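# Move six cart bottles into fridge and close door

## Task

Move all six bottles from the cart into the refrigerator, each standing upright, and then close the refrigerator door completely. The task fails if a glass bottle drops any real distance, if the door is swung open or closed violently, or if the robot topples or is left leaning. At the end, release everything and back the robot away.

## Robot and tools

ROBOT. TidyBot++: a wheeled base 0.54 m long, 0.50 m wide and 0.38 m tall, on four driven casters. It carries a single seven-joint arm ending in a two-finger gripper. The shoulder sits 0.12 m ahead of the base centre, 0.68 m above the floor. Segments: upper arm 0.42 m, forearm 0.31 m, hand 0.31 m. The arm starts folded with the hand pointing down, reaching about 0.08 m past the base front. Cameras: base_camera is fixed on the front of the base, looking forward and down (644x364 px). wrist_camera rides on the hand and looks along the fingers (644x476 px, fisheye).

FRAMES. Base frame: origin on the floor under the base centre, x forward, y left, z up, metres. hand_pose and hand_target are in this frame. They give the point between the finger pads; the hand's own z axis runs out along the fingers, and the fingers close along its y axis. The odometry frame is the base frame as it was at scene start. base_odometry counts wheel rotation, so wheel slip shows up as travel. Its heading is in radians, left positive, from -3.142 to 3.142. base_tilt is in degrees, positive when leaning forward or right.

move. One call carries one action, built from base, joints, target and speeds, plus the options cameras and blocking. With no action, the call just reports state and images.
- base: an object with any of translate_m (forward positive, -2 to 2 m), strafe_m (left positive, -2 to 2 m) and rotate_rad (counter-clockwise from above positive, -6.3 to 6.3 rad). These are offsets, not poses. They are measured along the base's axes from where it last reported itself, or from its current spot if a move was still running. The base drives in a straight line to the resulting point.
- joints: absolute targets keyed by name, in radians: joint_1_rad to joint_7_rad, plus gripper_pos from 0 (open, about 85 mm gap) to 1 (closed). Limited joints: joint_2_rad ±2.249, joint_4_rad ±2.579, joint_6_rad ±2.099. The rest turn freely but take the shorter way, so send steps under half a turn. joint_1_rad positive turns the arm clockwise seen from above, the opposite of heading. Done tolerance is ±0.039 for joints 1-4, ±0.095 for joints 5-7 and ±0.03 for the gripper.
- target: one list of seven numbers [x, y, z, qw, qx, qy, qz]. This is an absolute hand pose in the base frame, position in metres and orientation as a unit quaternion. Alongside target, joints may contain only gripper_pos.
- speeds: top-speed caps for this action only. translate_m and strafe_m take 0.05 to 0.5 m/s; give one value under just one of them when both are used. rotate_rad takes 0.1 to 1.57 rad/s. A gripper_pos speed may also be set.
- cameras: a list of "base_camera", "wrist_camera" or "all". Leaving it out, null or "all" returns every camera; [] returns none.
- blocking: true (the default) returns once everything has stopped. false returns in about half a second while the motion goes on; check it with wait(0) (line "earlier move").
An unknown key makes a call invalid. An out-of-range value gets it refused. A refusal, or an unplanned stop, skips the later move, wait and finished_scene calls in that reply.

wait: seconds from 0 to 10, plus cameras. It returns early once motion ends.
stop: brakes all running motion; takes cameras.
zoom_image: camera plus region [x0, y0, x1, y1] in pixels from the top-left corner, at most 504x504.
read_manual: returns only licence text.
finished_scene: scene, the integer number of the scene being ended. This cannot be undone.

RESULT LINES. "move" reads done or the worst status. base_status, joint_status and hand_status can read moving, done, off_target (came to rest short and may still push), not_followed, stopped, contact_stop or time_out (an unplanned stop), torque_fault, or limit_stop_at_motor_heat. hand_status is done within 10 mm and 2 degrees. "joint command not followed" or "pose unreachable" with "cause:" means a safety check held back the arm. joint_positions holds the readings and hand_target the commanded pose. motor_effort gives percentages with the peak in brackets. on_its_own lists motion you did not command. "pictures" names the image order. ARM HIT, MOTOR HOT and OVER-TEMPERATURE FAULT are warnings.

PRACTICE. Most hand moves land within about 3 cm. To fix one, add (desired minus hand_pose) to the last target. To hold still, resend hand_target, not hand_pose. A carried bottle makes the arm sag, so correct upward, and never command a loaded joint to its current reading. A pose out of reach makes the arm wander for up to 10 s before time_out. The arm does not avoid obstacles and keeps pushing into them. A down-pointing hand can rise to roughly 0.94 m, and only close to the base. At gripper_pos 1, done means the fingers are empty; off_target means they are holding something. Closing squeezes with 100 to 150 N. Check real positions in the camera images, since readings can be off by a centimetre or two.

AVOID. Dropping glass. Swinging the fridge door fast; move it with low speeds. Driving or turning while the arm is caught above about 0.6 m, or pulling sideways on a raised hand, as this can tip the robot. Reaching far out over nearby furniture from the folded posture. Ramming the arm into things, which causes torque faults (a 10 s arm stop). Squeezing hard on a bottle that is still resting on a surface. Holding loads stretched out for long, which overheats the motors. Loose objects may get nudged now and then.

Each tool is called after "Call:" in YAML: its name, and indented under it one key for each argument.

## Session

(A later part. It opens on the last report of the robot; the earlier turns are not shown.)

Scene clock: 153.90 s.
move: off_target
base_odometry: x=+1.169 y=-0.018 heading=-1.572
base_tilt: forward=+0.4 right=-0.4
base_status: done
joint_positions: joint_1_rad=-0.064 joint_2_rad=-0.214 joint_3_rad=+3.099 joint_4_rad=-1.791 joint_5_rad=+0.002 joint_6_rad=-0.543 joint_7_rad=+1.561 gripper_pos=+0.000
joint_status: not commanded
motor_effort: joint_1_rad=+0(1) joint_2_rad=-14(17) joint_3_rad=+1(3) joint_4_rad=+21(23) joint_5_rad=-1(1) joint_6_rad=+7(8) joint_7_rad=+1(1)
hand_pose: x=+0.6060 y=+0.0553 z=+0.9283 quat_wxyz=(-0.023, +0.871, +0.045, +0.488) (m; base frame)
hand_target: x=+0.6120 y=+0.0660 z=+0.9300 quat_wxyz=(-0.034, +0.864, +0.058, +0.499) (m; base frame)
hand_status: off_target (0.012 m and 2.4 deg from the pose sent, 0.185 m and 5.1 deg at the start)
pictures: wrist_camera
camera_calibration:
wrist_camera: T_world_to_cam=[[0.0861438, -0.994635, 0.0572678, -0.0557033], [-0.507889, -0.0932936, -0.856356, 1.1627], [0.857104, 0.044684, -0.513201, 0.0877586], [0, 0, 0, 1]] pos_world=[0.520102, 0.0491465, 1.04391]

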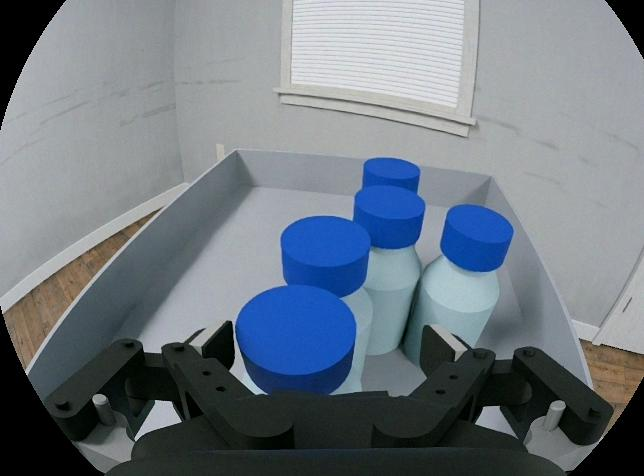

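Call:
move:
  base: {"strafe_m":0.012}
  target: [0.615,0.066,0.895,-0.034,0.864,0.058,0.499]
  cameras: ["wrist_camera"]

Scene clock: 156.53 s.
move: off_target
base_odometry: x=+1.181 y=-0.018 heading=-1.572
base_tilt: forward=+0.4 right=-0.4
base_status: done
joint_positions: joint_1_rad=-0.075 joint_2_rad=-0.202 joint_3_rad=+3.108 joint_4_rad=-1.896 joint_5_rad=+0.001 joint_6_rad=-0.426 joint_7_rad=+1.565 gripper_pos=+0.000
joint_status: not commanded
motor_effort: joint_1_rad=+0(1) joint_2_rad=-14(15) joint_3_rad=+1(2) joint_4_rad=+21(22) joint_5_rad=+0(1) joint_6_rad=+7(8) joint_7_rad=+0(1)
hand_pose: x=+0.6086 y=+0.0561 z=+0.8925 quat_wxyz=(-0.025, +0.871, +0.046, +0.488) (m; base frame)
hand_target: x=+0.6150 y=+0.0660 z=+0.8950 quat_wxyz=(-0.034, +0.864, +0.058, +0.499) (m; base frame)
hand_status: off_target (0.012 m and 2.3 deg from the pose sent, 0.036 m and 2.4 deg at the start)
pictures: wrist_camera
camera_calibration:
wrist_camera: T_world_to_cam=[[0.0902123, -0.994323, 0.0564231, -0.0548806], [-0.508076, -0.0946757, -0.856093, 1.13338], [0.856575, 0.0485629, -0.513733, 0.0677173], [0, 0, 0, 1]] pos_world=[0.522789, 0.0494458, 1.00816]

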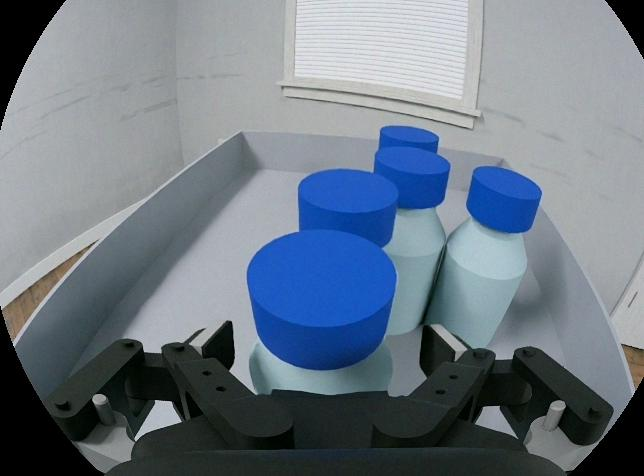

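Call:
move:
  target: [0.629,0.068,0.880,-0.034,0.864,0.058,0.499]
  cameras: ["wrist_camera"]

Call:
move:
  joints: {"gripper_pos":0.6}
  cameras: ["wrist_camera"]

Scene clock: 160.37 s.
move: off_target
base_odometry: x=+1.181 y=-0.018 heading=-1.572
base_tilt: forward=+0.4 right=-0.3
base_status: not commanded
joint_positions: joint_1_rad=-0.075 joint_2_rad=-0.159 joint_3_rad=+3.108 joint_4_rad=-1.908 joint_5_rad=+0.001 joint_6_rad=-0.363 joint_7_rad=+1.566 gripper_pos=+0.000
joint_status: not commanded
motor_effort: joint_1_rad=+1(1) joint_2_rad=-16(17) joint_3_rad=+2(2) joint_4_rad=+20(22) joint_5_rad=-1(1) joint_6_rad=+7(8) joint_7_rad=-1(1)
hand_pose: x=+0.6250 y=+0.0576 z=+0.8808 quat_wxyz=(-0.025, +0.869, +0.047, +0.492) (m; base frame)
hand_target: x=+0.6290 y=+0.0680 z=+0.8800 quat_wxyz=(-0.034, +0.864, +0.058, +0.499) (m; base frame)
hand_status: off_target (0.011 m and 1.9 deg from the pose sent, 0.027 m and 2.3 deg at the start)
pictures: wrist_camera
camera_calibration:
wrist_camera: T_world_to_cam=[[0.0906685, -0.994318, 0.0557806, -0.0538635], [-0.501061, -0.0939521, -0.860297, 1.13112], [0.860649, 0.0500524, -0.506732, 0.0387763], [0, 0, 0, 1]] pos_world=[0.538272, 0.0507732, 0.995756]

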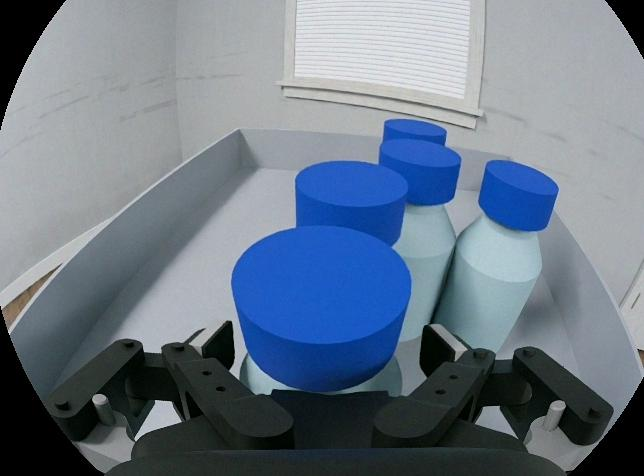

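Scene clock: 161.23 s.
move: off_target
base_odometry: x=+1.181 y=-0.018 heading=-1.572
base_tilt: forward=+0.4 right=-0.4
base_status: not commanded
joint_positions: joint_1_rad=-0.078 joint_2_rad=-0.160 joint_3_rad=+3.108 joint_4_rad=-1.908 joint_5_rad=-0.001 joint_6_rad=-0.362 joint_7_rad=+1.567 gripper_pos=+0.270
joint_status: gripper_pos off_target (ended at +0.270, target +0.600)
motor_effort: joint_1_rad=+0(2) joint_2_rad=-14(16) joint_3_rad=+1(4) joint_4_rad=+20(22) joint_5_rad=-1(1) joint_6_rad=+8(8) joint_7_rad=+0(1)
hand_pose: x=+0.6247 y=+0.0591 z=+0.8816 quat_wxyz=(-0.026, +0.869, +0.048, +0.492) (m; base frame)
hand_target: x=+0.6290 y=+0.0680 z=+0.8800 quat_wxyz=(-0.034, +0.864, +0.058, +0.499) (m; base frame)
hand_status: not commanded
pictures: wrist_camera
camera_calibration:
wrist_camera: T_world_to_cam=[[0.0938046, -0.99402, 0.0559086, -0.0545145], [-0.499128, -0.0955429, -0.861245, 1.13144], [0.861436, 0.0528832, -0.505106, 0.0372543], [0, 0, 0, 1]] pos_world=[0.537755, 0.0519425, 0.996312]

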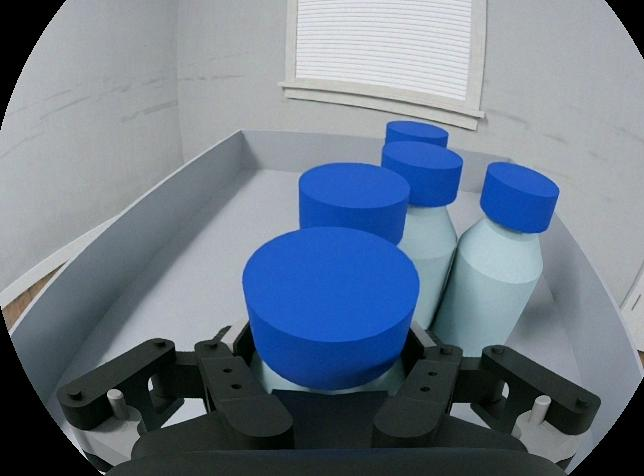

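Call:
move:
  target: [0.60,0.06,1.09,-0.034,0.864,0.058,0.499]
  cameras: []

Call:
move:
  base: {"translate_m":-0.518,"strafe_m":0.366,"rotate_rad":2.671}
  target: [0.52,0.03,1.08,0,0.866,0,0.5]
  cameras: ["wrist_camera"]

Scene clock: 166.33 s.
move: off_target
base_odometry: x=+1.181 y=-0.018 heading=-1.572
base_tilt: forward=+0.4 right=-0.4
base_status: not commanded
joint_positions: joint_1_rad=-0.078 joint_2_rad=-0.138 joint_3_rad=+3.108 joint_4_rad=-1.264 joint_5_rad=-0.002 joint_6_rad=-0.974 joint_7_rad=+1.567 gripper_pos=+0.270
joint_status: not commanded
motor_effort: joint_1_rad=+0(2) joint_2_rad=-18(21) joint_3_rad=+1(3) joint_4_rad=+22(27) joint_5_rad=-1(1) joint_6_rad=+10(12) joint_7_rad=+0(1)
hand_pose: x=+0.6099 y=+0.0586 z=+1.0763 quat_wxyz=(-0.027, +0.866, +0.048, +0.497) (m; base frame)
hand_target: x=+0.6000 y=+0.0600 z=+1.0900 quat_wxyz=(-0.034, +0.864, +0.058, +0.499) (m; base frame)
hand_status: off_target (0.017 m and 1.4 deg from the pose sent, 0.210 m and 1.7 deg at the start)
pictures: none
No camera images: "cameras" was empty.

Scene clock: 169.87 s.
move: off_target
base_odometry: x=+1.547 y=+0.499 heading=+1.099
base_tilt: forward=+0.4 right=-0.4
base_status: done
joint_positions: joint_1_rad=+0.012 joint_2_rad=-0.310 joint_3_rad=+3.032 joint_4_rad=-1.388 joint_5_rad=+0.014 joint_6_rad=-1.013 joint_7_rad=+1.529 gripper_pos=+0.270
joint_status: not commanded
motor_effort: joint_1_rad=+0(3) joint_2_rad=-11(22) joint_3_rad=+2(4) joint_4_rad=+22(24) joint_5_rad=-1(3) joint_6_rad=+10(10) joint_7_rad=+1(1)
hand_pose: x=+0.5342 y=+0.0490 z=+1.0754 quat_wxyz=(-0.012, +0.865, +0.030, +0.501) (m; base frame)
hand_target: x=+0.5200 y=+0.0300 z=+1.0800 quat_wxyz=(+0.000, +0.866, +0.000, +0.500) (m; base frame)
hand_status: off_target (0.024 m and 3.7 deg from the pose sent, 0.094 m and 6.3 deg at the start)
pictures: wrist_camera
camera_calibration:
wrist_camera: T_world_to_cam=[[0.0476042, -0.99684, 0.0635948, -0.050328], [-0.486285, -0.0787411, -0.870245, 1.25424], [0.872503, 0.0105021, -0.488496, 0.191966], [0, 0, 0, 1]] pos_world=[0.444822, 0.0465751, 1.18847]

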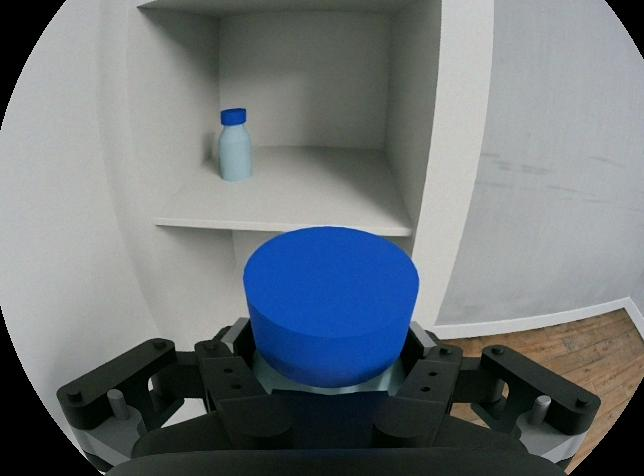

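Call:
move:
  base: {"translate_m":0.302}
  target: [0.785,0.122,1.08,-0.048,0.862,0.083,0.498]
  speeds: {"translate_m":0.3}
  cameras: ["wrist_camera"]

Call:
move:
  target: [0.787,0.122,1.045,-0.048,0.862,0.083,0.498]
  cameras: ["wrist_camera"]

Scene clock: 174.87 s.
move: off_target
base_odometry: x=+1.685 y=+0.768 heading=+1.099
base_tilt: forward=+0.4 right=-0.3
base_status: done
joint_positions: joint_1_rad=-0.138 joint_2_rad=+0.357 joint_3_rad=+3.109 joint_4_rad=-0.766 joint_5_rad=+0.014 joint_6_rad=-1.018 joint_7_rad=+1.535 gripper_pos=+0.270
joint_status: not commanded
motor_effort: joint_1_rad=+0(1) joint_2_rad=-37(43) joint_3_rad=+0(3) joint_4_rad=+21(24) joint_5_rad=-1(1) joint_6_rad=+9(11) joint_7_rad=+0(1)
hand_pose: x=+0.8022 y=+0.1099 z=+1.0444 quat_wxyz=(-0.047, +0.876, +0.056, +0.477) (m; base frame)
hand_target: x=+0.7850 y=+0.1220 z=+1.0800 quat_wxyz=(-0.048, +0.862, +0.083, +0.498) (m; base frame)
hand_status: off_target (0.041 m and 4.2 deg from the pose sent, 0.261 m and 7.3 deg at the start)
pictures: wrist_camera
camera_calibration:
wrist_camera: T_world_to_cam=[[0.129496, -0.991237, 0.0260932, -0.0275485], [-0.525173, -0.0908826, -0.846129, 1.36977], [0.841085, 0.0958671, -0.532339, 0.00399468], [0, 0, 0, 1]] pos_world=[0.719572, 0.0967982, 1.16185]

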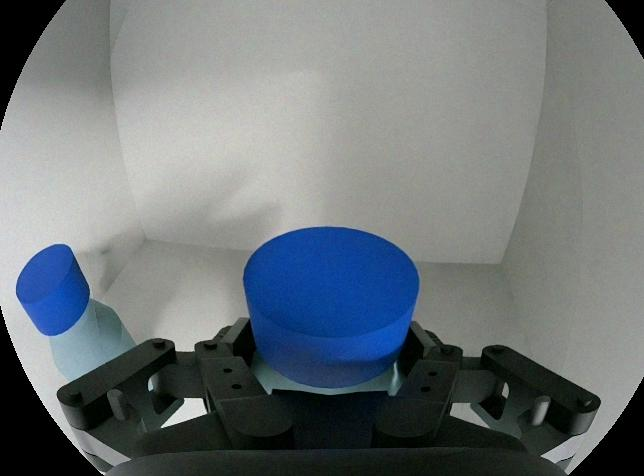

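Scene clock: 176.00 s.
move: off_target
base_odometry: x=+1.684 y=+0.768 heading=+1.099
base_tilt: forward=+0.4 right=-0.4
base_status: not commanded
joint_positions: joint_1_rad=-0.138 joint_2_rad=+0.309 joint_3_rad=+3.109 joint_4_rad=-0.901 joint_5_rad=+0.014 joint_6_rad=-0.931 joint_7_rad=+1.537 gripper_pos=+0.270
joint_status: not commanded
motor_effort: joint_1_rad=-1(2) joint_2_rad=-32(37) joint_3_rad=+0(1) joint_4_rad=+19(23) joint_5_rad=-2(3) joint_6_rad=+7(10) joint_7_rad=+0(1)
hand_pose: x=+0.7939 y=+0.1098 z=+1.0255 quat_wxyz=(-0.046, +0.876, +0.058, +0.477) (m; base frame)
hand_target: x=+0.7870 y=+0.1220 z=+1.0450 quat_wxyz=(-0.048, +0.862, +0.083, +0.498) (m; base frame)
hand_status: off_target (0.024 m and 4.0 deg from the pose sent, 0.019 m and 4.2 deg at the start)
pictures: wrist_camera
camera_calibration:
wrist_camera: T_world_to_cam=[[0.132041, -0.990802, 0.0295938, -0.0317653], [-0.524835, -0.0952077, -0.845862, 1.34935], [0.8409, 0.0961565, -0.532579, 0.00125859], [0, 0, 0, 1]] pos_world=[0.711324, 0.0968745, 1.14298]

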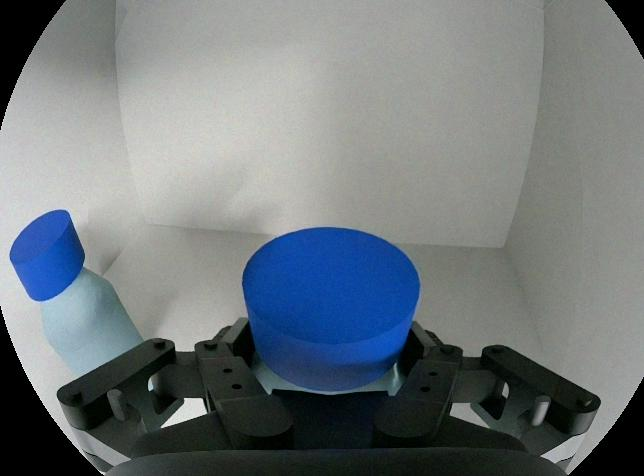

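Call:
move:
  target: [0.787,0.122,1.022,-0.048,0.862,0.083,0.498]
  cameras: []

Call:
move:
  joints: {"gripper_pos":0.1}
  cameras: ["wrist_camera"]

Call:
move:
  base: {"translate_m":-0.15}
  speeds: {"translate_m":0.2}
  cameras: ["wrist_camera"]

Call:
move:
  base: {"translate_m":-0.15}
  target: [0.52,0.03,1.08,0,0.866,0,0.5]
  cameras: []

Scene clock: 178.97 s.
move: off_target
base_odometry: x=+1.684 y=+0.768 heading=+1.099
base_tilt: forward=+0.3 right=-0.4
base_status: not commanded
joint_positions: joint_1_rad=-0.138 joint_2_rad=+0.271 joint_3_rad=+3.109 joint_4_rad=-0.993 joint_5_rad=+0.014 joint_6_rad=-0.837 joint_7_rad=+1.541 gripper_pos=+0.270
joint_status: not commanded
motor_effort: joint_1_rad=-3(3) joint_2_rad=-29(32) joint_3_rad=-2(2) joint_4_rad=+18(20) joint_5_rad=-3(4) joint_6_rad=+5(7) joint_7_rad=-1(1)
hand_pose: x=+0.7906 y=+0.1102 z=+1.0247 quat_wxyz=(-0.046, +0.866, +0.060, +0.495) (m; base frame)
hand_target: x=+0.7870 y=+0.1220 z=+1.0220 quat_wxyz=(-0.048, +0.862, +0.083, +0.498) (m; base frame)
hand_status: off_target (0.013 m and 2.7 deg from the pose sent, 0.014 m and 4.0 deg at the start)
pictures: none
No camera images: "cameras" was empty.

Scene clock: 179.87 s.
move: done
base_odometry: x=+1.684 y=+0.768 heading=+1.099
base_tilt: forward=+0.4 right=-0.4
base_status: not commanded
joint_positions: joint_1_rad=-0.139 joint_2_rad=+0.271 joint_3_rad=+3.105 joint_4_rad=-1.013 joint_5_rad=+0.014 joint_6_rad=-0.837 joint_7_rad=+1.541 gripper_pos=+0.100
joint_status: all done
motor_effort: joint_1_rad=+0(3) joint_2_rad=-31(32) joint_3_rad=+0(2) joint_4_rad=+21(21) joint_5_rad=+0(4) joint_6_rad=+7(8) joint_7_rad=+0(1)
hand_pose: x=+0.7888 y=+0.1125 z=+1.0135 quat_wxyz=(-0.047, +0.870, +0.062, +0.486) (m; base frame)
hand_target: x=+0.7870 y=+0.1220 z=+1.0220 quat_wxyz=(-0.048, +0.862, +0.083, +0.498) (m; base frame)
hand_status: not commanded
pictures: wrist_camera
camera_calibration:
wrist_camera: T_world_to_cam=[[0.138965, -0.989763, 0.0325125, -0.0365771], [-0.506379, -0.0992342, -0.856582, 1.33352], [0.85104, 0.102571, -0.514986, -0.0276755], [0, 0, 0, 1]] pos_world=[0.703903, 0.0989669, 1.12921]

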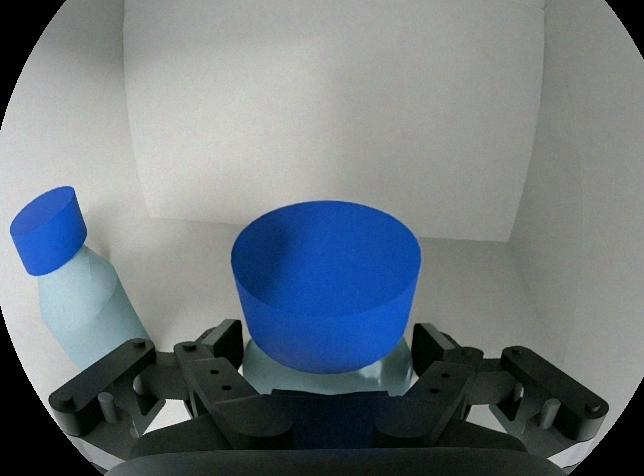

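Scene clock: 181.37 s.
move: done
base_odometry: x=+1.616 y=+0.635 heading=+1.100
base_tilt: forward=+0.4 right=-0.4
base_status: done
joint_positions: joint_1_rad=-0.139 joint_2_rad=+0.268 joint_3_rad=+3.105 joint_4_rad=-1.013 joint_5_rad=+0.014 joint_6_rad=-0.837 joint_7_rad=+1.541 gripper_pos=+0.100
joint_status: not commanded
motor_effort: joint_1_rad=+0(2) joint_2_rad=-31(35) joint_3_rad=+0(2) joint_4_rad=+20(21) joint_5_rad=-1(1) joint_6_rad=+8(8) joint_7_rad=-1(1)
hand_pose: x=+0.7875 y=+0.1124 z=+1.0157 quat_wxyz=(-0.047, +0.870, +0.062, +0.488) (m; base frame)
hand_target: x=+0.7870 y=+0.1220 z=+1.0220 quat_wxyz=(-0.048, +0.862, +0.083, +0.498) (m; base frame)
hand_status: not commanded
pictures: wrist_camera
camera_calibration:
wrist_camera: T_world_to_cam=[[0.139071, -0.989749, 0.0325057, -0.0365967], [-0.503739, -0.0989652, -0.858168, 1.33422], [0.852588, 0.102972, -0.512338, -0.0294135], [0, 0, 0, 1]] pos_world=[0.702265, 0.0988484, 1.1311]

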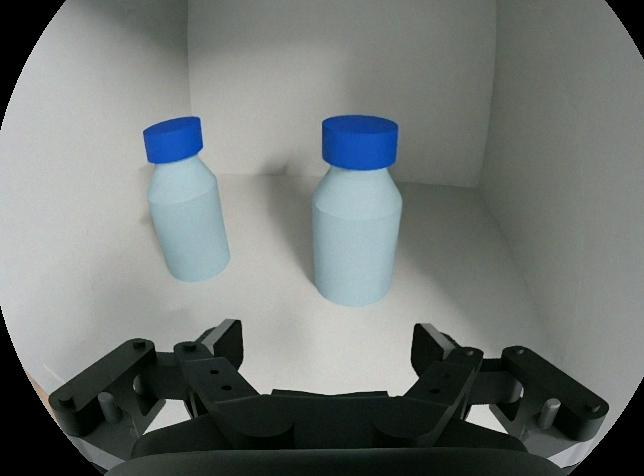

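Scene clock: 183.20 s.
move: off_target
base_odometry: x=+1.548 y=+0.501 heading=+1.101
base_tilt: forward=+0.4 right=-0.4
base_status: done
joint_positions: joint_1_rad=+0.005 joint_2_rad=-0.320 joint_3_rad=+3.051 joint_4_rad=-1.368 joint_5_rad=+0.014 joint_6_rad=-0.998 joint_7_rad=+1.532 gripper_pos=+0.100
joint_status: not commanded
motor_effort: joint_1_rad=+0(1) joint_2_rad=-8(36) joint_3_rad=+1(2) joint_4_rad=+19(22) joint_5_rad=+0(1) joint_6_rad=+8(8) joint_7_rad=+0(1)
hand_pose: x=+0.5331 y=+0.0435 z=+1.0948 quat_wxyz=(-0.012, +0.853, +0.026, +0.521) (m; base frame)
hand_target: x=+0.5200 y=+0.0300 z=+1.0800 quat_wxyz=(+0.000, +0.866, +0.000, +0.500) (m; base frame)
hand_status: off_target (0.024 m and 4.3 deg from the pose sent, 0.287 m and 9.1 deg at the start)
pictures: none
No camera images: "cameras" was empty.

Call:
move:
  base: {"translate_m":-0.488,"strafe_m":0.019,"rotate_rad":-2.673}
  joints: {"gripper_pos":0}
  cameras: []

Call:
move:
  base: {"translate_m":0.093}
  target: [0.706,-0.085,0.95,0.033,0.864,-0.057,0.499]
  cameras: ["wrist_camera"]

Scene clock: 192.30 s.
move: done
base_odometry: x=+1.310 y=+0.074 heading=-1.572
base_tilt: forward=+0.3 right=-0.4
base_status: done
joint_positions: joint_1_rad=+0.014 joint_2_rad=-0.322 joint_3_rad=+3.040 joint_4_rad=-1.370 joint_5_rad=+0.015 joint_6_rad=-0.999 joint_7_rad=+1.532 gripper_pos=+0.000
joint_status: all done
motor_effort: joint_1_rad=+0(2) joint_2_rad=-8(12) joint_3_rad=+2(4) joint_4_rad=+19(21) joint_5_rad=-1(1) joint_6_rad=+8(8) joint_7_rad=+0(1)
hand_pose: x=+0.5322 y=+0.0448 z=+1.0938 quat_wxyz=(-0.010, +0.854, +0.027, +0.520) (m; base frame)
hand_target: x=+0.5200 y=+0.0300 z=+1.0800 quat_wxyz=(+0.000, +0.866, +0.000, +0.500) (m; base frame)
hand_status: not commanded
pictures: none
No camera images: "cameras" was empty.

Scene clock: 194.07 s.
move: off_target
base_odometry: x=+1.310 y=-0.019 heading=-1.573
base_tilt: forward=+0.3 right=-0.4
base_status: done
joint_positions: joint_1_rad=+0.045 joint_2_rad=+0.029 joint_3_rad=+3.226 joint_4_rad=-1.540 joint_5_rad=-0.002 joint_6_rad=-0.579 joint_7_rad=+1.574 gripper_pos=+0.000
joint_status: not commanded
motor_effort: joint_1_rad=+0(2) joint_2_rad=-23(28) joint_3_rad=+1(3) joint_4_rad=+22(24) joint_5_rad=+0(1) joint_6_rad=+7(8) joint_7_rad=+1(1)
hand_pose: x=+0.7028 y=-0.0732 z=+0.9332 quat_wxyz=(+0.032, +0.877, -0.055, +0.476) (m; base frame)
hand_target: x=+0.7060 y=-0.0850 z=+0.9500 quat_wxyz=(+0.033, +0.864, -0.057, +0.499) (m; base frame)
hand_status: off_target (0.021 m and 3.1 deg from the pose sent, 0.260 m and 11.2 deg at the start)
pictures: wrist_camera
camera_calibration:
wrist_camera: T_world_to_cam=[[-0.139487, -0.988499, 0.058423, -0.0342476], [-0.5392, 0.0263361, -0.841766, 1.22118], [0.830546, -0.148917, -0.536672, 0.0394552], [0, 0, 0, 1]] pos_world=[0.620913, -0.0601392, 1.05112]

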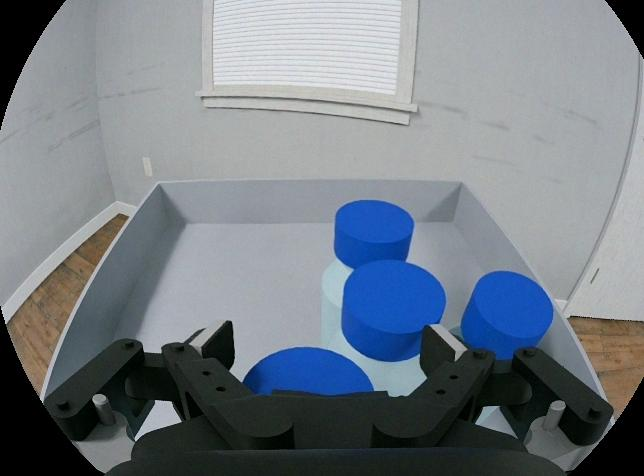

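Call:
move:
  base: {"strafe_m":0.006}
  target: [0.694,-0.085,0.935,0.033,0.864,-0.057,0.499]
  cameras: ["wrist_camera"]

Scene clock: 198.47 s.
move: off_target
base_odometry: x=+1.316 y=-0.019 heading=-1.573
base_tilt: forward=+0.4 right=-0.4
base_status: done
joint_positions: joint_1_rad=+0.046 joint_2_rad=+0.014 joint_3_rad=+3.231 joint_4_rad=-1.609 joint_5_rad=-0.007 joint_6_rad=-0.528 joint_7_rad=+1.583 gripper_pos=+0.000
joint_status: not commanded
motor_effort: joint_1_rad=+0(2) joint_2_rad=-22(23) joint_3_rad=+1(3) joint_4_rad=+21(22) joint_5_rad=-1(1) joint_6_rad=+7(8) joint_7_rad=+1(1)
hand_pose: x=+0.6951 y=-0.0759 z=+0.9152 quat_wxyz=(+0.033, +0.878, -0.056, +0.474) (m; base frame)
hand_target: x=+0.6940 y=-0.0850 z=+0.9350 quat_wxyz=(+0.033, +0.864, -0.057, +0.499) (m; base frame)
hand_status: off_target (0.022 m and 3.3 deg from the pose sent, 0.015 m and 3.1 deg at the start)
pictures: wrist_camera
camera_calibration:
wrist_camera: T_world_to_cam=[[-0.141969, -0.988119, 0.0588607, -0.0355028], [-0.542546, 0.0279398, -0.839561, 1.20238], [0.827942, -0.151127, -0.540067, 0.0405399], [0, 0, 0, 1]] pos_world=[0.61374, -0.0625485, 1.03345]

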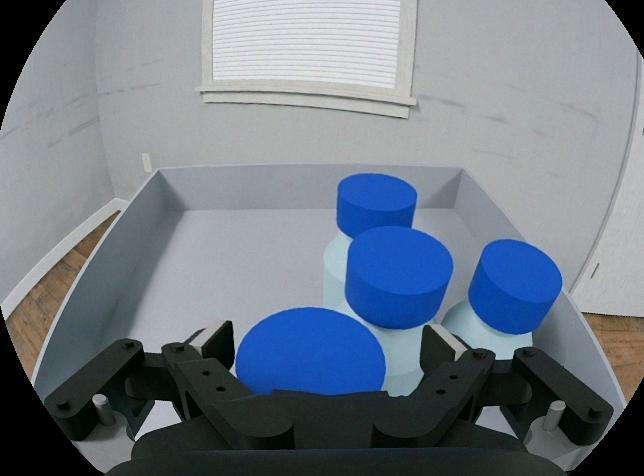

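Call:
move:
  base: {"strafe_m":0.006}
  target: [0.696,-0.085,0.905,0.033,0.864,-0.057,0.499]
  cameras: ["wrist_camera"]

Scene clock: 202.13 s.
move: off_target
base_odometry: x=+1.322 y=-0.019 heading=-1.573
base_tilt: forward=+0.3 right=-0.4
base_status: done
joint_positions: joint_1_rad=+0.047 joint_2_rad=+0.013 joint_3_rad=+3.233 joint_4_rad=-1.690 joint_5_rad=-0.022 joint_6_rad=-0.435 joint_7_rad=+1.598 gripper_pos=+0.000
joint_status: not commanded
motor_effort: joint_1_rad=+0(2) joint_2_rad=-22(23) joint_3_rad=+1(2) joint_4_rad=+21(22) joint_5_rad=-1(1) joint_6_rad=+8(8) joint_7_rad=+0(1)
hand_pose: x=+0.6947 y=-0.0757 z=+0.8937 quat_wxyz=(+0.031, +0.875, -0.055, +0.480) (m; base frame)
hand_target: x=+0.6960 y=-0.0850 z=+0.9050 quat_wxyz=(+0.033, +0.864, -0.057, +0.499) (m; base frame)
hand_status: off_target (0.015 m and 2.6 deg from the pose sent, 0.014 m and 3.3 deg at the start)
pictures: wrist_camera
camera_calibration:
wrist_camera: T_world_to_cam=[[-0.140027, -0.988523, 0.0566899, -0.0335434], [-0.531292, 0.0266986, -0.846768, 1.18259], [0.835536, -0.148689, -0.528934, 0.0142364], [0, 0, 0, 1]] pos_world=[0.611709, -0.0626151, 1.01081]

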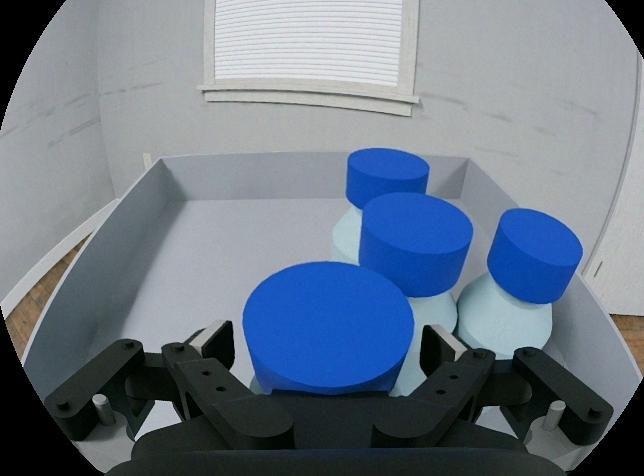

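Call:
move:
  target: [0.694,-0.085,0.888,0.033,0.864,-0.057,0.499]
  cameras: ["wrist_camera"]

Call:
move:
  joints: {"gripper_pos":0.6}
  cameras: ["wrist_camera"]

Scene clock: 205.23 s.
move: off_target
base_odometry: x=+1.322 y=-0.019 heading=-1.573
base_tilt: forward=+0.4 right=-0.4
base_status: not commanded
joint_positions: joint_1_rad=+0.047 joint_2_rad=+0.013 joint_3_rad=+3.233 joint_4_rad=-1.747 joint_5_rad=-0.037 joint_6_rad=-0.376 joint_7_rad=+1.615 gripper_pos=+0.000
joint_status: not commanded
motor_effort: joint_1_rad=+1(1) joint_2_rad=-22(23) joint_3_rad=+1(1) joint_4_rad=+20(22) joint_5_rad=+0(2) joint_6_rad=+7(8) joint_7_rad=+0(1)
hand_pose: x=+0.6925 y=-0.0740 z=+0.8769 quat_wxyz=(+0.030, +0.874, -0.053, +0.481) (m; base frame)
hand_target: x=+0.6940 y=-0.0850 z=+0.8880 quat_wxyz=(+0.033, +0.864, -0.057, +0.499) (m; base frame)
hand_status: off_target (0.016 m and 2.4 deg from the pose sent, 0.011 m and 2.6 deg at the start)
pictures: wrist_camera
camera_calibration:
wrist_camera: T_world_to_cam=[[-0.135643, -0.989179, 0.0559072, -0.0336795], [-0.528923, 0.0245841, -0.848314, 1.16675], [0.83776, -0.144639, -0.526534, 0.00408279], [0, 0, 0, 1]] pos_world=[0.609133, -0.0614081, 0.993805]

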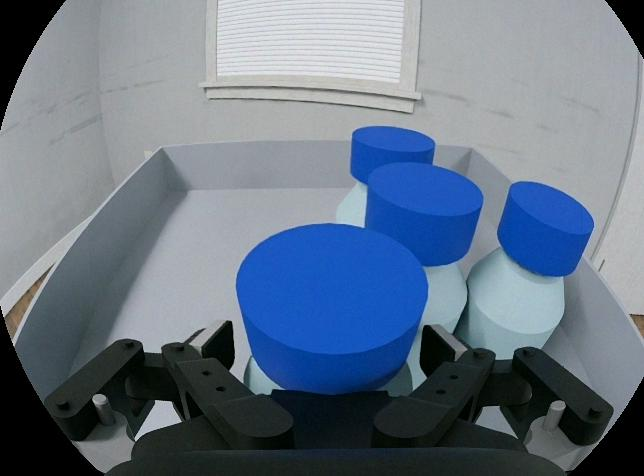

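Scene clock: 206.10 s.
move: off_target
base_odometry: x=+1.322 y=-0.019 heading=-1.573
base_tilt: forward=+0.4 right=-0.4
base_status: not commanded
joint_positions: joint_1_rad=+0.047 joint_2_rad=+0.012 joint_3_rad=+3.233 joint_4_rad=-1.747 joint_5_rad=-0.038 joint_6_rad=-0.375 joint_7_rad=+1.615 gripper_pos=+0.259
joint_status: gripper_pos off_target (ended at +0.259, target +0.600)
motor_effort: joint_1_rad=+1(1) joint_2_rad=-21(23) joint_3_rad=+1(2) joint_4_rad=+20(23) joint_5_rad=+0(1) joint_6_rad=+8(9) joint_7_rad=-1(1)
hand_pose: x=+0.6923 y=-0.0741 z=+0.8778 quat_wxyz=(+0.030, +0.874, -0.053, +0.482) (m; base frame)
hand_target: x=+0.6940 y=-0.0850 z=+0.8880 quat_wxyz=(+0.033, +0.864, -0.057, +0.499) (m; base frame)
hand_status: not commanded
pictures: wrist_camera
camera_calibration:
wrist_camera: T_world_to_cam=[[-0.135923, -0.989153, 0.0556914, -0.0334632], [-0.527187, 0.0246203, -0.849392, 1.16712], [0.838808, -0.144812, -0.524815, 0.00247293], [0, 0, 0, 1]] pos_world=[0.608667, -0.061477, 0.994502]

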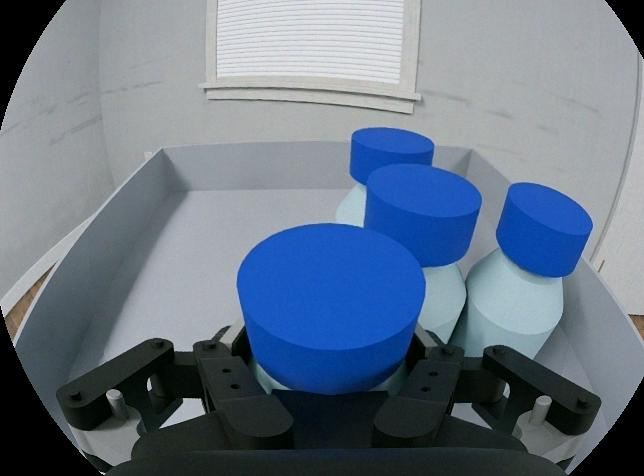

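Call:
move:
  target: [0.67,-0.08,1.09,0.033,0.864,-0.057,0.499]
  cameras: []

Call:
move:
  base: {"translate_m":-0.52,"strafe_m":0.225,"rotate_rad":2.672}
  target: [0.52,0.0,1.08,0,0.866,0,0.5]
  cameras: []

Call:
move:
  base: {"translate_m":0.302}
  target: [0.785,0.00,1.08,0,0.866,0,0.5]
  speeds: {"translate_m":0.3}
  cameras: ["wrist_camera"]

Scene clock: 211.93 s.
move: off_target
base_odometry: x=+1.322 y=-0.019 heading=-1.573
base_tilt: forward=+0.4 right=-0.4
base_status: not commanded
joint_positions: joint_1_rad=+0.047 joint_2_rad=+0.034 joint_3_rad=+3.234 joint_4_rad=-1.124 joint_5_rad=-0.038 joint_6_rad=-0.962 joint_7_rad=+1.615 gripper_pos=+0.259
joint_status: not commanded
motor_effort: joint_1_rad=+0(2) joint_2_rad=-26(29) joint_3_rad=+1(3) joint_4_rad=+24(29) joint_5_rad=-1(1) joint_6_rad=+10(13) joint_7_rad=+0(1)
hand_pose: x=+0.6838 y=-0.0672 z=+1.0661 quat_wxyz=(+0.028, +0.871, -0.043, +0.488) (m; base frame)
hand_target: x=+0.6700 y=-0.0800 z=+1.0900 quat_wxyz=(+0.033, +0.864, -0.057, +0.499) (m; base frame)
hand_status: off_target (0.030 m and 2.3 deg from the pose sent, 0.213 m and 2.3 deg at the start)
pictures: none
No camera images: "cameras" was empty.

Scene clock: 215.37 s.
move: off_target
base_odometry: x=+1.548 y=+0.500 heading=+1.099
base_tilt: forward=+0.3 right=-0.4
base_status: done
joint_positions: joint_1_rad=+0.002 joint_2_rad=-0.317 joint_3_rad=+3.145 joint_4_rad=-1.398 joint_5_rad=-0.035 joint_6_rad=-1.015 joint_7_rad=+1.615 gripper_pos=+0.259
joint_status: not commanded
motor_effort: joint_1_rad=+0(4) joint_2_rad=-12(31) joint_3_rad=+2(4) joint_4_rad=+23(25) joint_5_rad=-1(2) joint_6_rad=+11(11) joint_7_rad=+0(1)
hand_pose: x=+0.5347 y=+0.0079 z=+1.0732 quat_wxyz=(-0.006, +0.866, +0.016, +0.499) (m; base frame)
hand_target: x=+0.5200 y=+0.0000 z=+1.0800 quat_wxyz=(+0.000, +0.866, +0.000, +0.500) (m; base frame)
hand_status: off_target (0.018 m and 1.9 deg from the pose sent, 0.178 m and 6.0 deg at the start)
pictures: none
No camera images: "cameras" was empty.

Scene clock: 219.10 s.
move: time_out
TORQUE WARNING: joint_6_rad reached its warning level (29.4 N m). A warning alone does not stop the arm.
base_odometry: x=+1.684 y=+0.766 heading=+1.103
base_tilt: forward=+0.3 right=-0.4
base_status: translate_m time_out (by the wheels' count: +0.299 of +0.302)
joint_positions: joint_1_rad=-0.011 joint_2_rad=+0.031 joint_3_rad=+3.164 joint_4_rad=-0.881 joint_5_rad=-0.031 joint_6_rad=-1.381 joint_7_rad=+1.551 gripper_pos=+0.259
joint_status: not commanded
motor_effort: joint_1_rad=+2(4) joint_2_rad=+26(31) joint_3_rad=+4(6) joint_4_rad=+32(34) joint_5_rad=+2(5) joint_6_rad=+59(64) joint_7_rad=+10(12)
hand_pose: x=+0.6145 y=+0.0053 z=+1.0890 quat_wxyz=(-0.016, +0.911, -0.011, +0.412) (m; base frame)
hand_target: x=+0.7850 y=+0.0000 z=+1.0800 quat_wxyz=(+0.000, +0.866, +0.000, +0.500) (m; base frame)
hand_status: off_target (0.171 m and 11.6 deg from the pose sent, 0.250 m and 1.9 deg at the start)
pictures: wrist_camera
camera_calibration:
wrist_camera: T_world_to_cam=[[-0.0113231, -0.999782, 0.0175172, -0.0121523], [-0.65475, -0.00582738, -0.755823, 1.28027], [0.755761, -0.0200276, -0.654541, 0.381722], [0, 0, 0, 1]] pos_world=[0.549627, 0.00295592, 1.21772]

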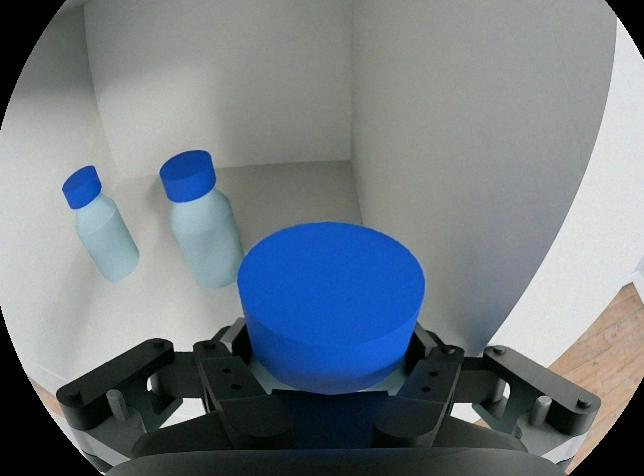

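Call:
move:
  base: {"translate_m":-0.15}
  target: [0.60,0.0,1.10,0,0.866,0,0.5]
  speeds: {"translate_m":0.3}

Scene clock: 223.13 s.
move: off_target
base_odometry: x=+1.616 y=+0.632 heading=+1.103
base_tilt: forward=+0.4 right=-0.4
base_status: done
joint_positions: joint_1_rad=-0.011 joint_2_rad=-0.127 joint_3_rad=+3.166 joint_4_rad=-1.201 joint_5_rad=-0.030 joint_6_rad=-1.040 joint_7_rad=+1.557 gripper_pos=+0.259
joint_status: not commanded
motor_effort: joint_1_rad=+0(2) joint_2_rad=-19(34) joint_3_rad=+1(4) joint_4_rad=+23(33) joint_5_rad=-1(2) joint_6_rad=+10(59) joint_7_rad=+1(11)
hand_pose: x=+0.6089 y=+0.0023 z=+1.0882 quat_wxyz=(-0.017, +0.871, -0.012, +0.491) (m; base frame)
hand_target: x=+0.6000 y=+0.0000 z=+1.1000 quat_wxyz=(+0.000, +0.866, +0.000, +0.500) (m; base frame)
hand_status: off_target (0.015 m and 2.7 deg from the pose sent, 0.019 m and 11.6 deg at the start)
pictures: base_camera, wrist_camera
camera_calibration:
wrist_camera: T_world_to_cam=[[-0.0202315, -0.999717, 0.0125226, -0.00439602], [-0.509903, -0.000456343, -0.860232, 1.30135], [0.859994, -0.023789, -0.50975, 0.164311], [0, 0, 0, 1]] pos_world=[0.522168, 0.00010789, 1.20328]

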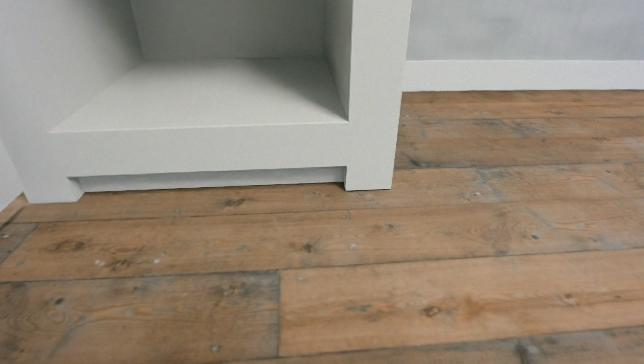

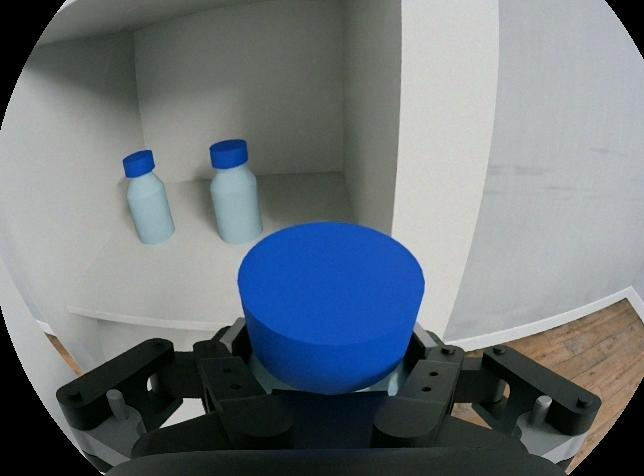

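Call:
move:
  base: {"rotate_rad":0.043}
  cameras: ["wrist_camera","base_camera"]

Scene clock: 227.20 s.
move: done
base_odometry: x=+1.616 y=+0.632 heading=+1.146
base_tilt: forward=+0.4 right=-0.4
base_status: done
joint_positions: joint_1_rad=-0.014 joint_2_rad=-0.127 joint_3_rad=+3.157 joint_4_rad=-1.201 joint_5_rad=-0.030 joint_6_rad=-1.040 joint_7_rad=+1.557 gripper_pos=+0.259
joint_status: not commanded
motor_effort: joint_1_rad=+0(3) joint_2_rad=-19(20) joint_3_rad=+1(4) joint_4_rad=+23(24) joint_5_rad=+0(2) joint_6_rad=+10(11) joint_7_rad=+0(1)
hand_pose: x=+0.6088 y=+0.0078 z=+1.0881 quat_wxyz=(-0.019, +0.871, -0.007, +0.491) (m; base frame)
hand_target: x=+0.6000 y=+0.0000 z=+1.1000 quat_wxyz=(+0.000, +0.866, +0.000, +0.500) (m; base frame)
hand_status: not commanded
pictures: base_camera, wrist_camera
camera_calibration:
wrist_camera: T_world_to_cam=[[-0.00971693, -0.999853, 0.0141238, -0.00698044], [-0.509906, -0.00719561, -0.8602, 1.30125], [0.860175, -0.0155603, -0.509761, 0.164392], [0, 0, 0, 1]] pos_world=[0.522043, 0.00494188, 1.20324]

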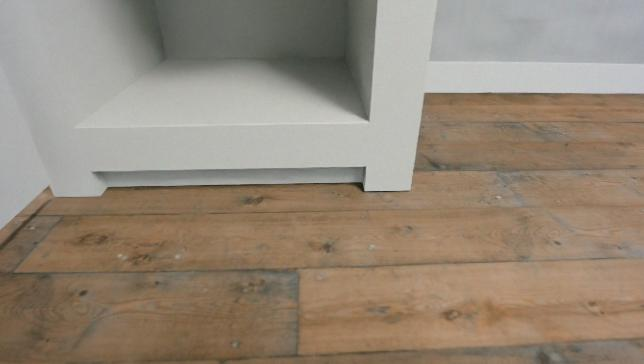

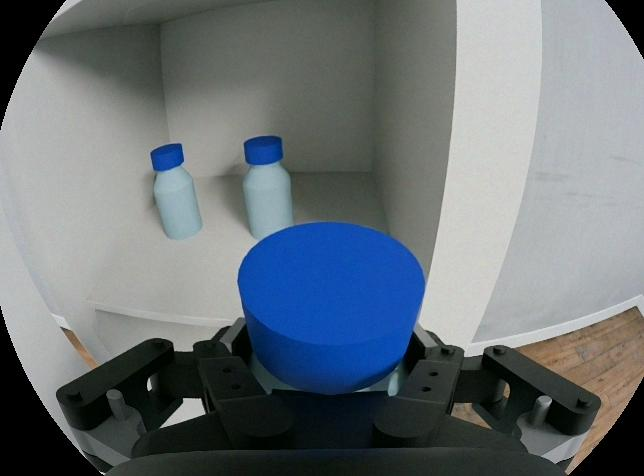

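Call:
move:
  base: {"translate_m":0.155}
  target: [0.785,0.018,1.08,0,0.866,0,0.5]
  speeds: {"translate_m":0.2}
  cameras: ["wrist_camera"]

Scene clock: 231.17 s.
move: off_target
base_odometry: x=+1.680 y=+0.773 heading=+1.146
base_tilt: forward=+0.4 right=-0.4
base_status: done
joint_positions: joint_1_rad=-0.044 joint_2_rad=+0.326 joint_3_rad=+3.173 joint_4_rad=-0.821 joint_5_rad=-0.029 joint_6_rad=-1.037 joint_7_rad=+1.557 gripper_pos=+0.259
joint_status: not commanded
motor_effort: joint_1_rad=+0(1) joint_2_rad=-37(43) joint_3_rad=+1(2) joint_4_rad=+22(25) joint_5_rad=+0(2) joint_6_rad=+10(12) joint_7_rad=+0(1)
hand_pose: x=+0.7948 y=+0.0223 z=+1.0304 quat_wxyz=(-0.017, +0.888, +0.002, +0.460) (m; base frame)
hand_target: x=+0.7850 y=+0.0180 z=+1.0800 quat_wxyz=(+0.000, +0.866, +0.000, +0.500) (m; base frame)
hand_status: off_target (0.051 m and 5.5 deg from the pose sent, 0.177 m and 2.6 deg at the start)
pictures: wrist_camera
camera_calibration:
wrist_camera: T_world_to_cam=[[0.00680402, -0.999609, 0.0271164, -0.0164589], [-0.568508, -0.0261752, -0.822261, 1.35443], [0.82265, -0.00982122, -0.568464, 0.0653561], [0, 0, 0, 1]] pos_world=[0.716349, 0.0196418, 1.15129]

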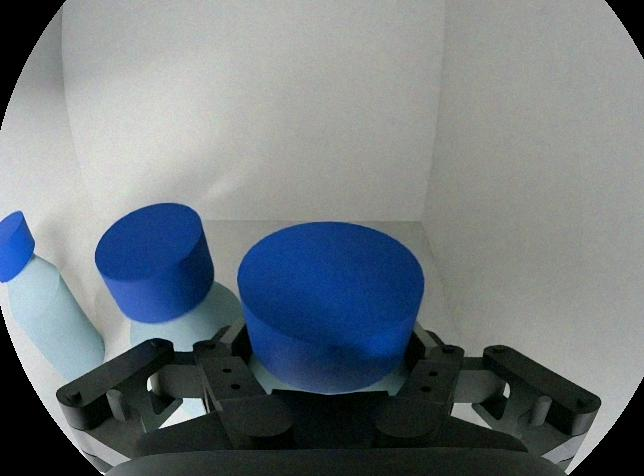

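Call:
move:
  base: {"translate_m":-0.10}
  target: [0.785,0.01,1.095,0,0.866,0,0.5]
  speeds: {"translate_m":0.2}
  cameras: ["wrist_camera"]

Call:
move:
  target: [0.787,0.01,1.045,0,0.866,0,0.5]
  cameras: ["wrist_camera"]

Scene clock: 238.53 s.
move: off_target
base_odometry: x=+1.639 y=+0.682 heading=+1.146
base_tilt: forward=+0.4 right=-0.4
base_status: done
joint_positions: joint_1_rad=-0.044 joint_2_rad=+0.347 joint_3_rad=+3.173 joint_4_rad=-0.723 joint_5_rad=-0.029 joint_6_rad=-1.065 joint_7_rad=+1.557 gripper_pos=+0.259
joint_status: not commanded
motor_effort: joint_1_rad=+0(1) joint_2_rad=-37(42) joint_3_rad=+1(1) joint_4_rad=+23(25) joint_5_rad=-1(1) joint_6_rad=+10(11) joint_7_rad=+0(1)
hand_pose: x=+0.8008 y=+0.0228 z=+1.0618 quat_wxyz=(-0.017, +0.876, +0.003, +0.482) (m; base frame)
hand_target: x=+0.7850 y=+0.0100 z=+1.0950 quat_wxyz=(+0.000, +0.866, +0.000, +0.500) (m; base frame)
hand_status: off_target (0.039 m and 3.0 deg from the pose sent, 0.066 m and 5.5 deg at the start)
pictures: wrist_camera
camera_calibration:
wrist_camera: T_world_to_cam=[[0.00625576, -0.999587, 0.0280306, -0.0173089], [-0.527513, -0.0271124, -0.849114, 1.3794], [0.849524, -0.00947465, -0.527465, 0.0131853], [0, 0, 0, 1]] pos_world=[0.716559, 0.020222, 1.17871]

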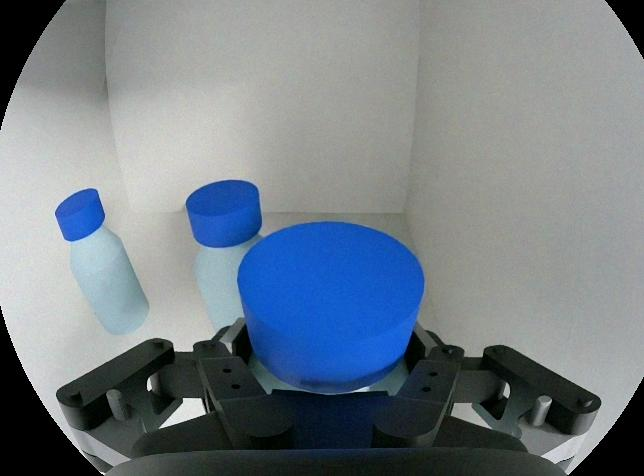

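Scene clock: 239.87 s.
move: off_target
base_odometry: x=+1.639 y=+0.682 heading=+1.146
base_tilt: forward=+0.4 right=-0.4
base_status: not commanded
joint_positions: joint_1_rad=-0.044 joint_2_rad=+0.282 joint_3_rad=+3.173 joint_4_rad=-0.946 joint_5_rad=-0.029 joint_6_rad=-0.925 joint_7_rad=+1.557 gripper_pos=+0.259
joint_status: not commanded
motor_effort: joint_1_rad=+2(2) joint_2_rad=-33(38) joint_3_rad=+2(3) joint_4_rad=+20(23) joint_5_rad=+0(2) joint_6_rad=+7(10) joint_7_rad=+0(1)
hand_pose: x=+0.7922 y=+0.0205 z=+1.0200 quat_wxyz=(-0.017, +0.880, +0.000, +0.474) (m; base frame)
hand_target: x=+0.7870 y=+0.0100 z=+1.0450 quat_wxyz=(+0.000, +0.866, +0.000, +0.500) (m; base frame)
hand_status: off_target (0.028 m and 3.9 deg from the pose sent, 0.025 m and 3.0 deg at the start)
pictures: wrist_camera
camera_calibration:
wrist_camera: T_world_to_cam=[[0.00220397, -0.999696, 0.0245703, -0.0116987], [-0.543335, -0.0218243, -0.839232, 1.34164], [0.839513, -0.0115003, -0.543218, 0.0224568], [0, 0, 0, 1]] pos_world=[0.710134, 0.0178435, 1.13844]

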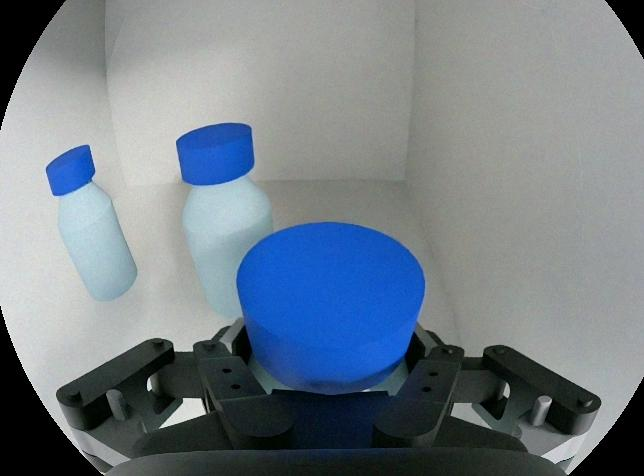

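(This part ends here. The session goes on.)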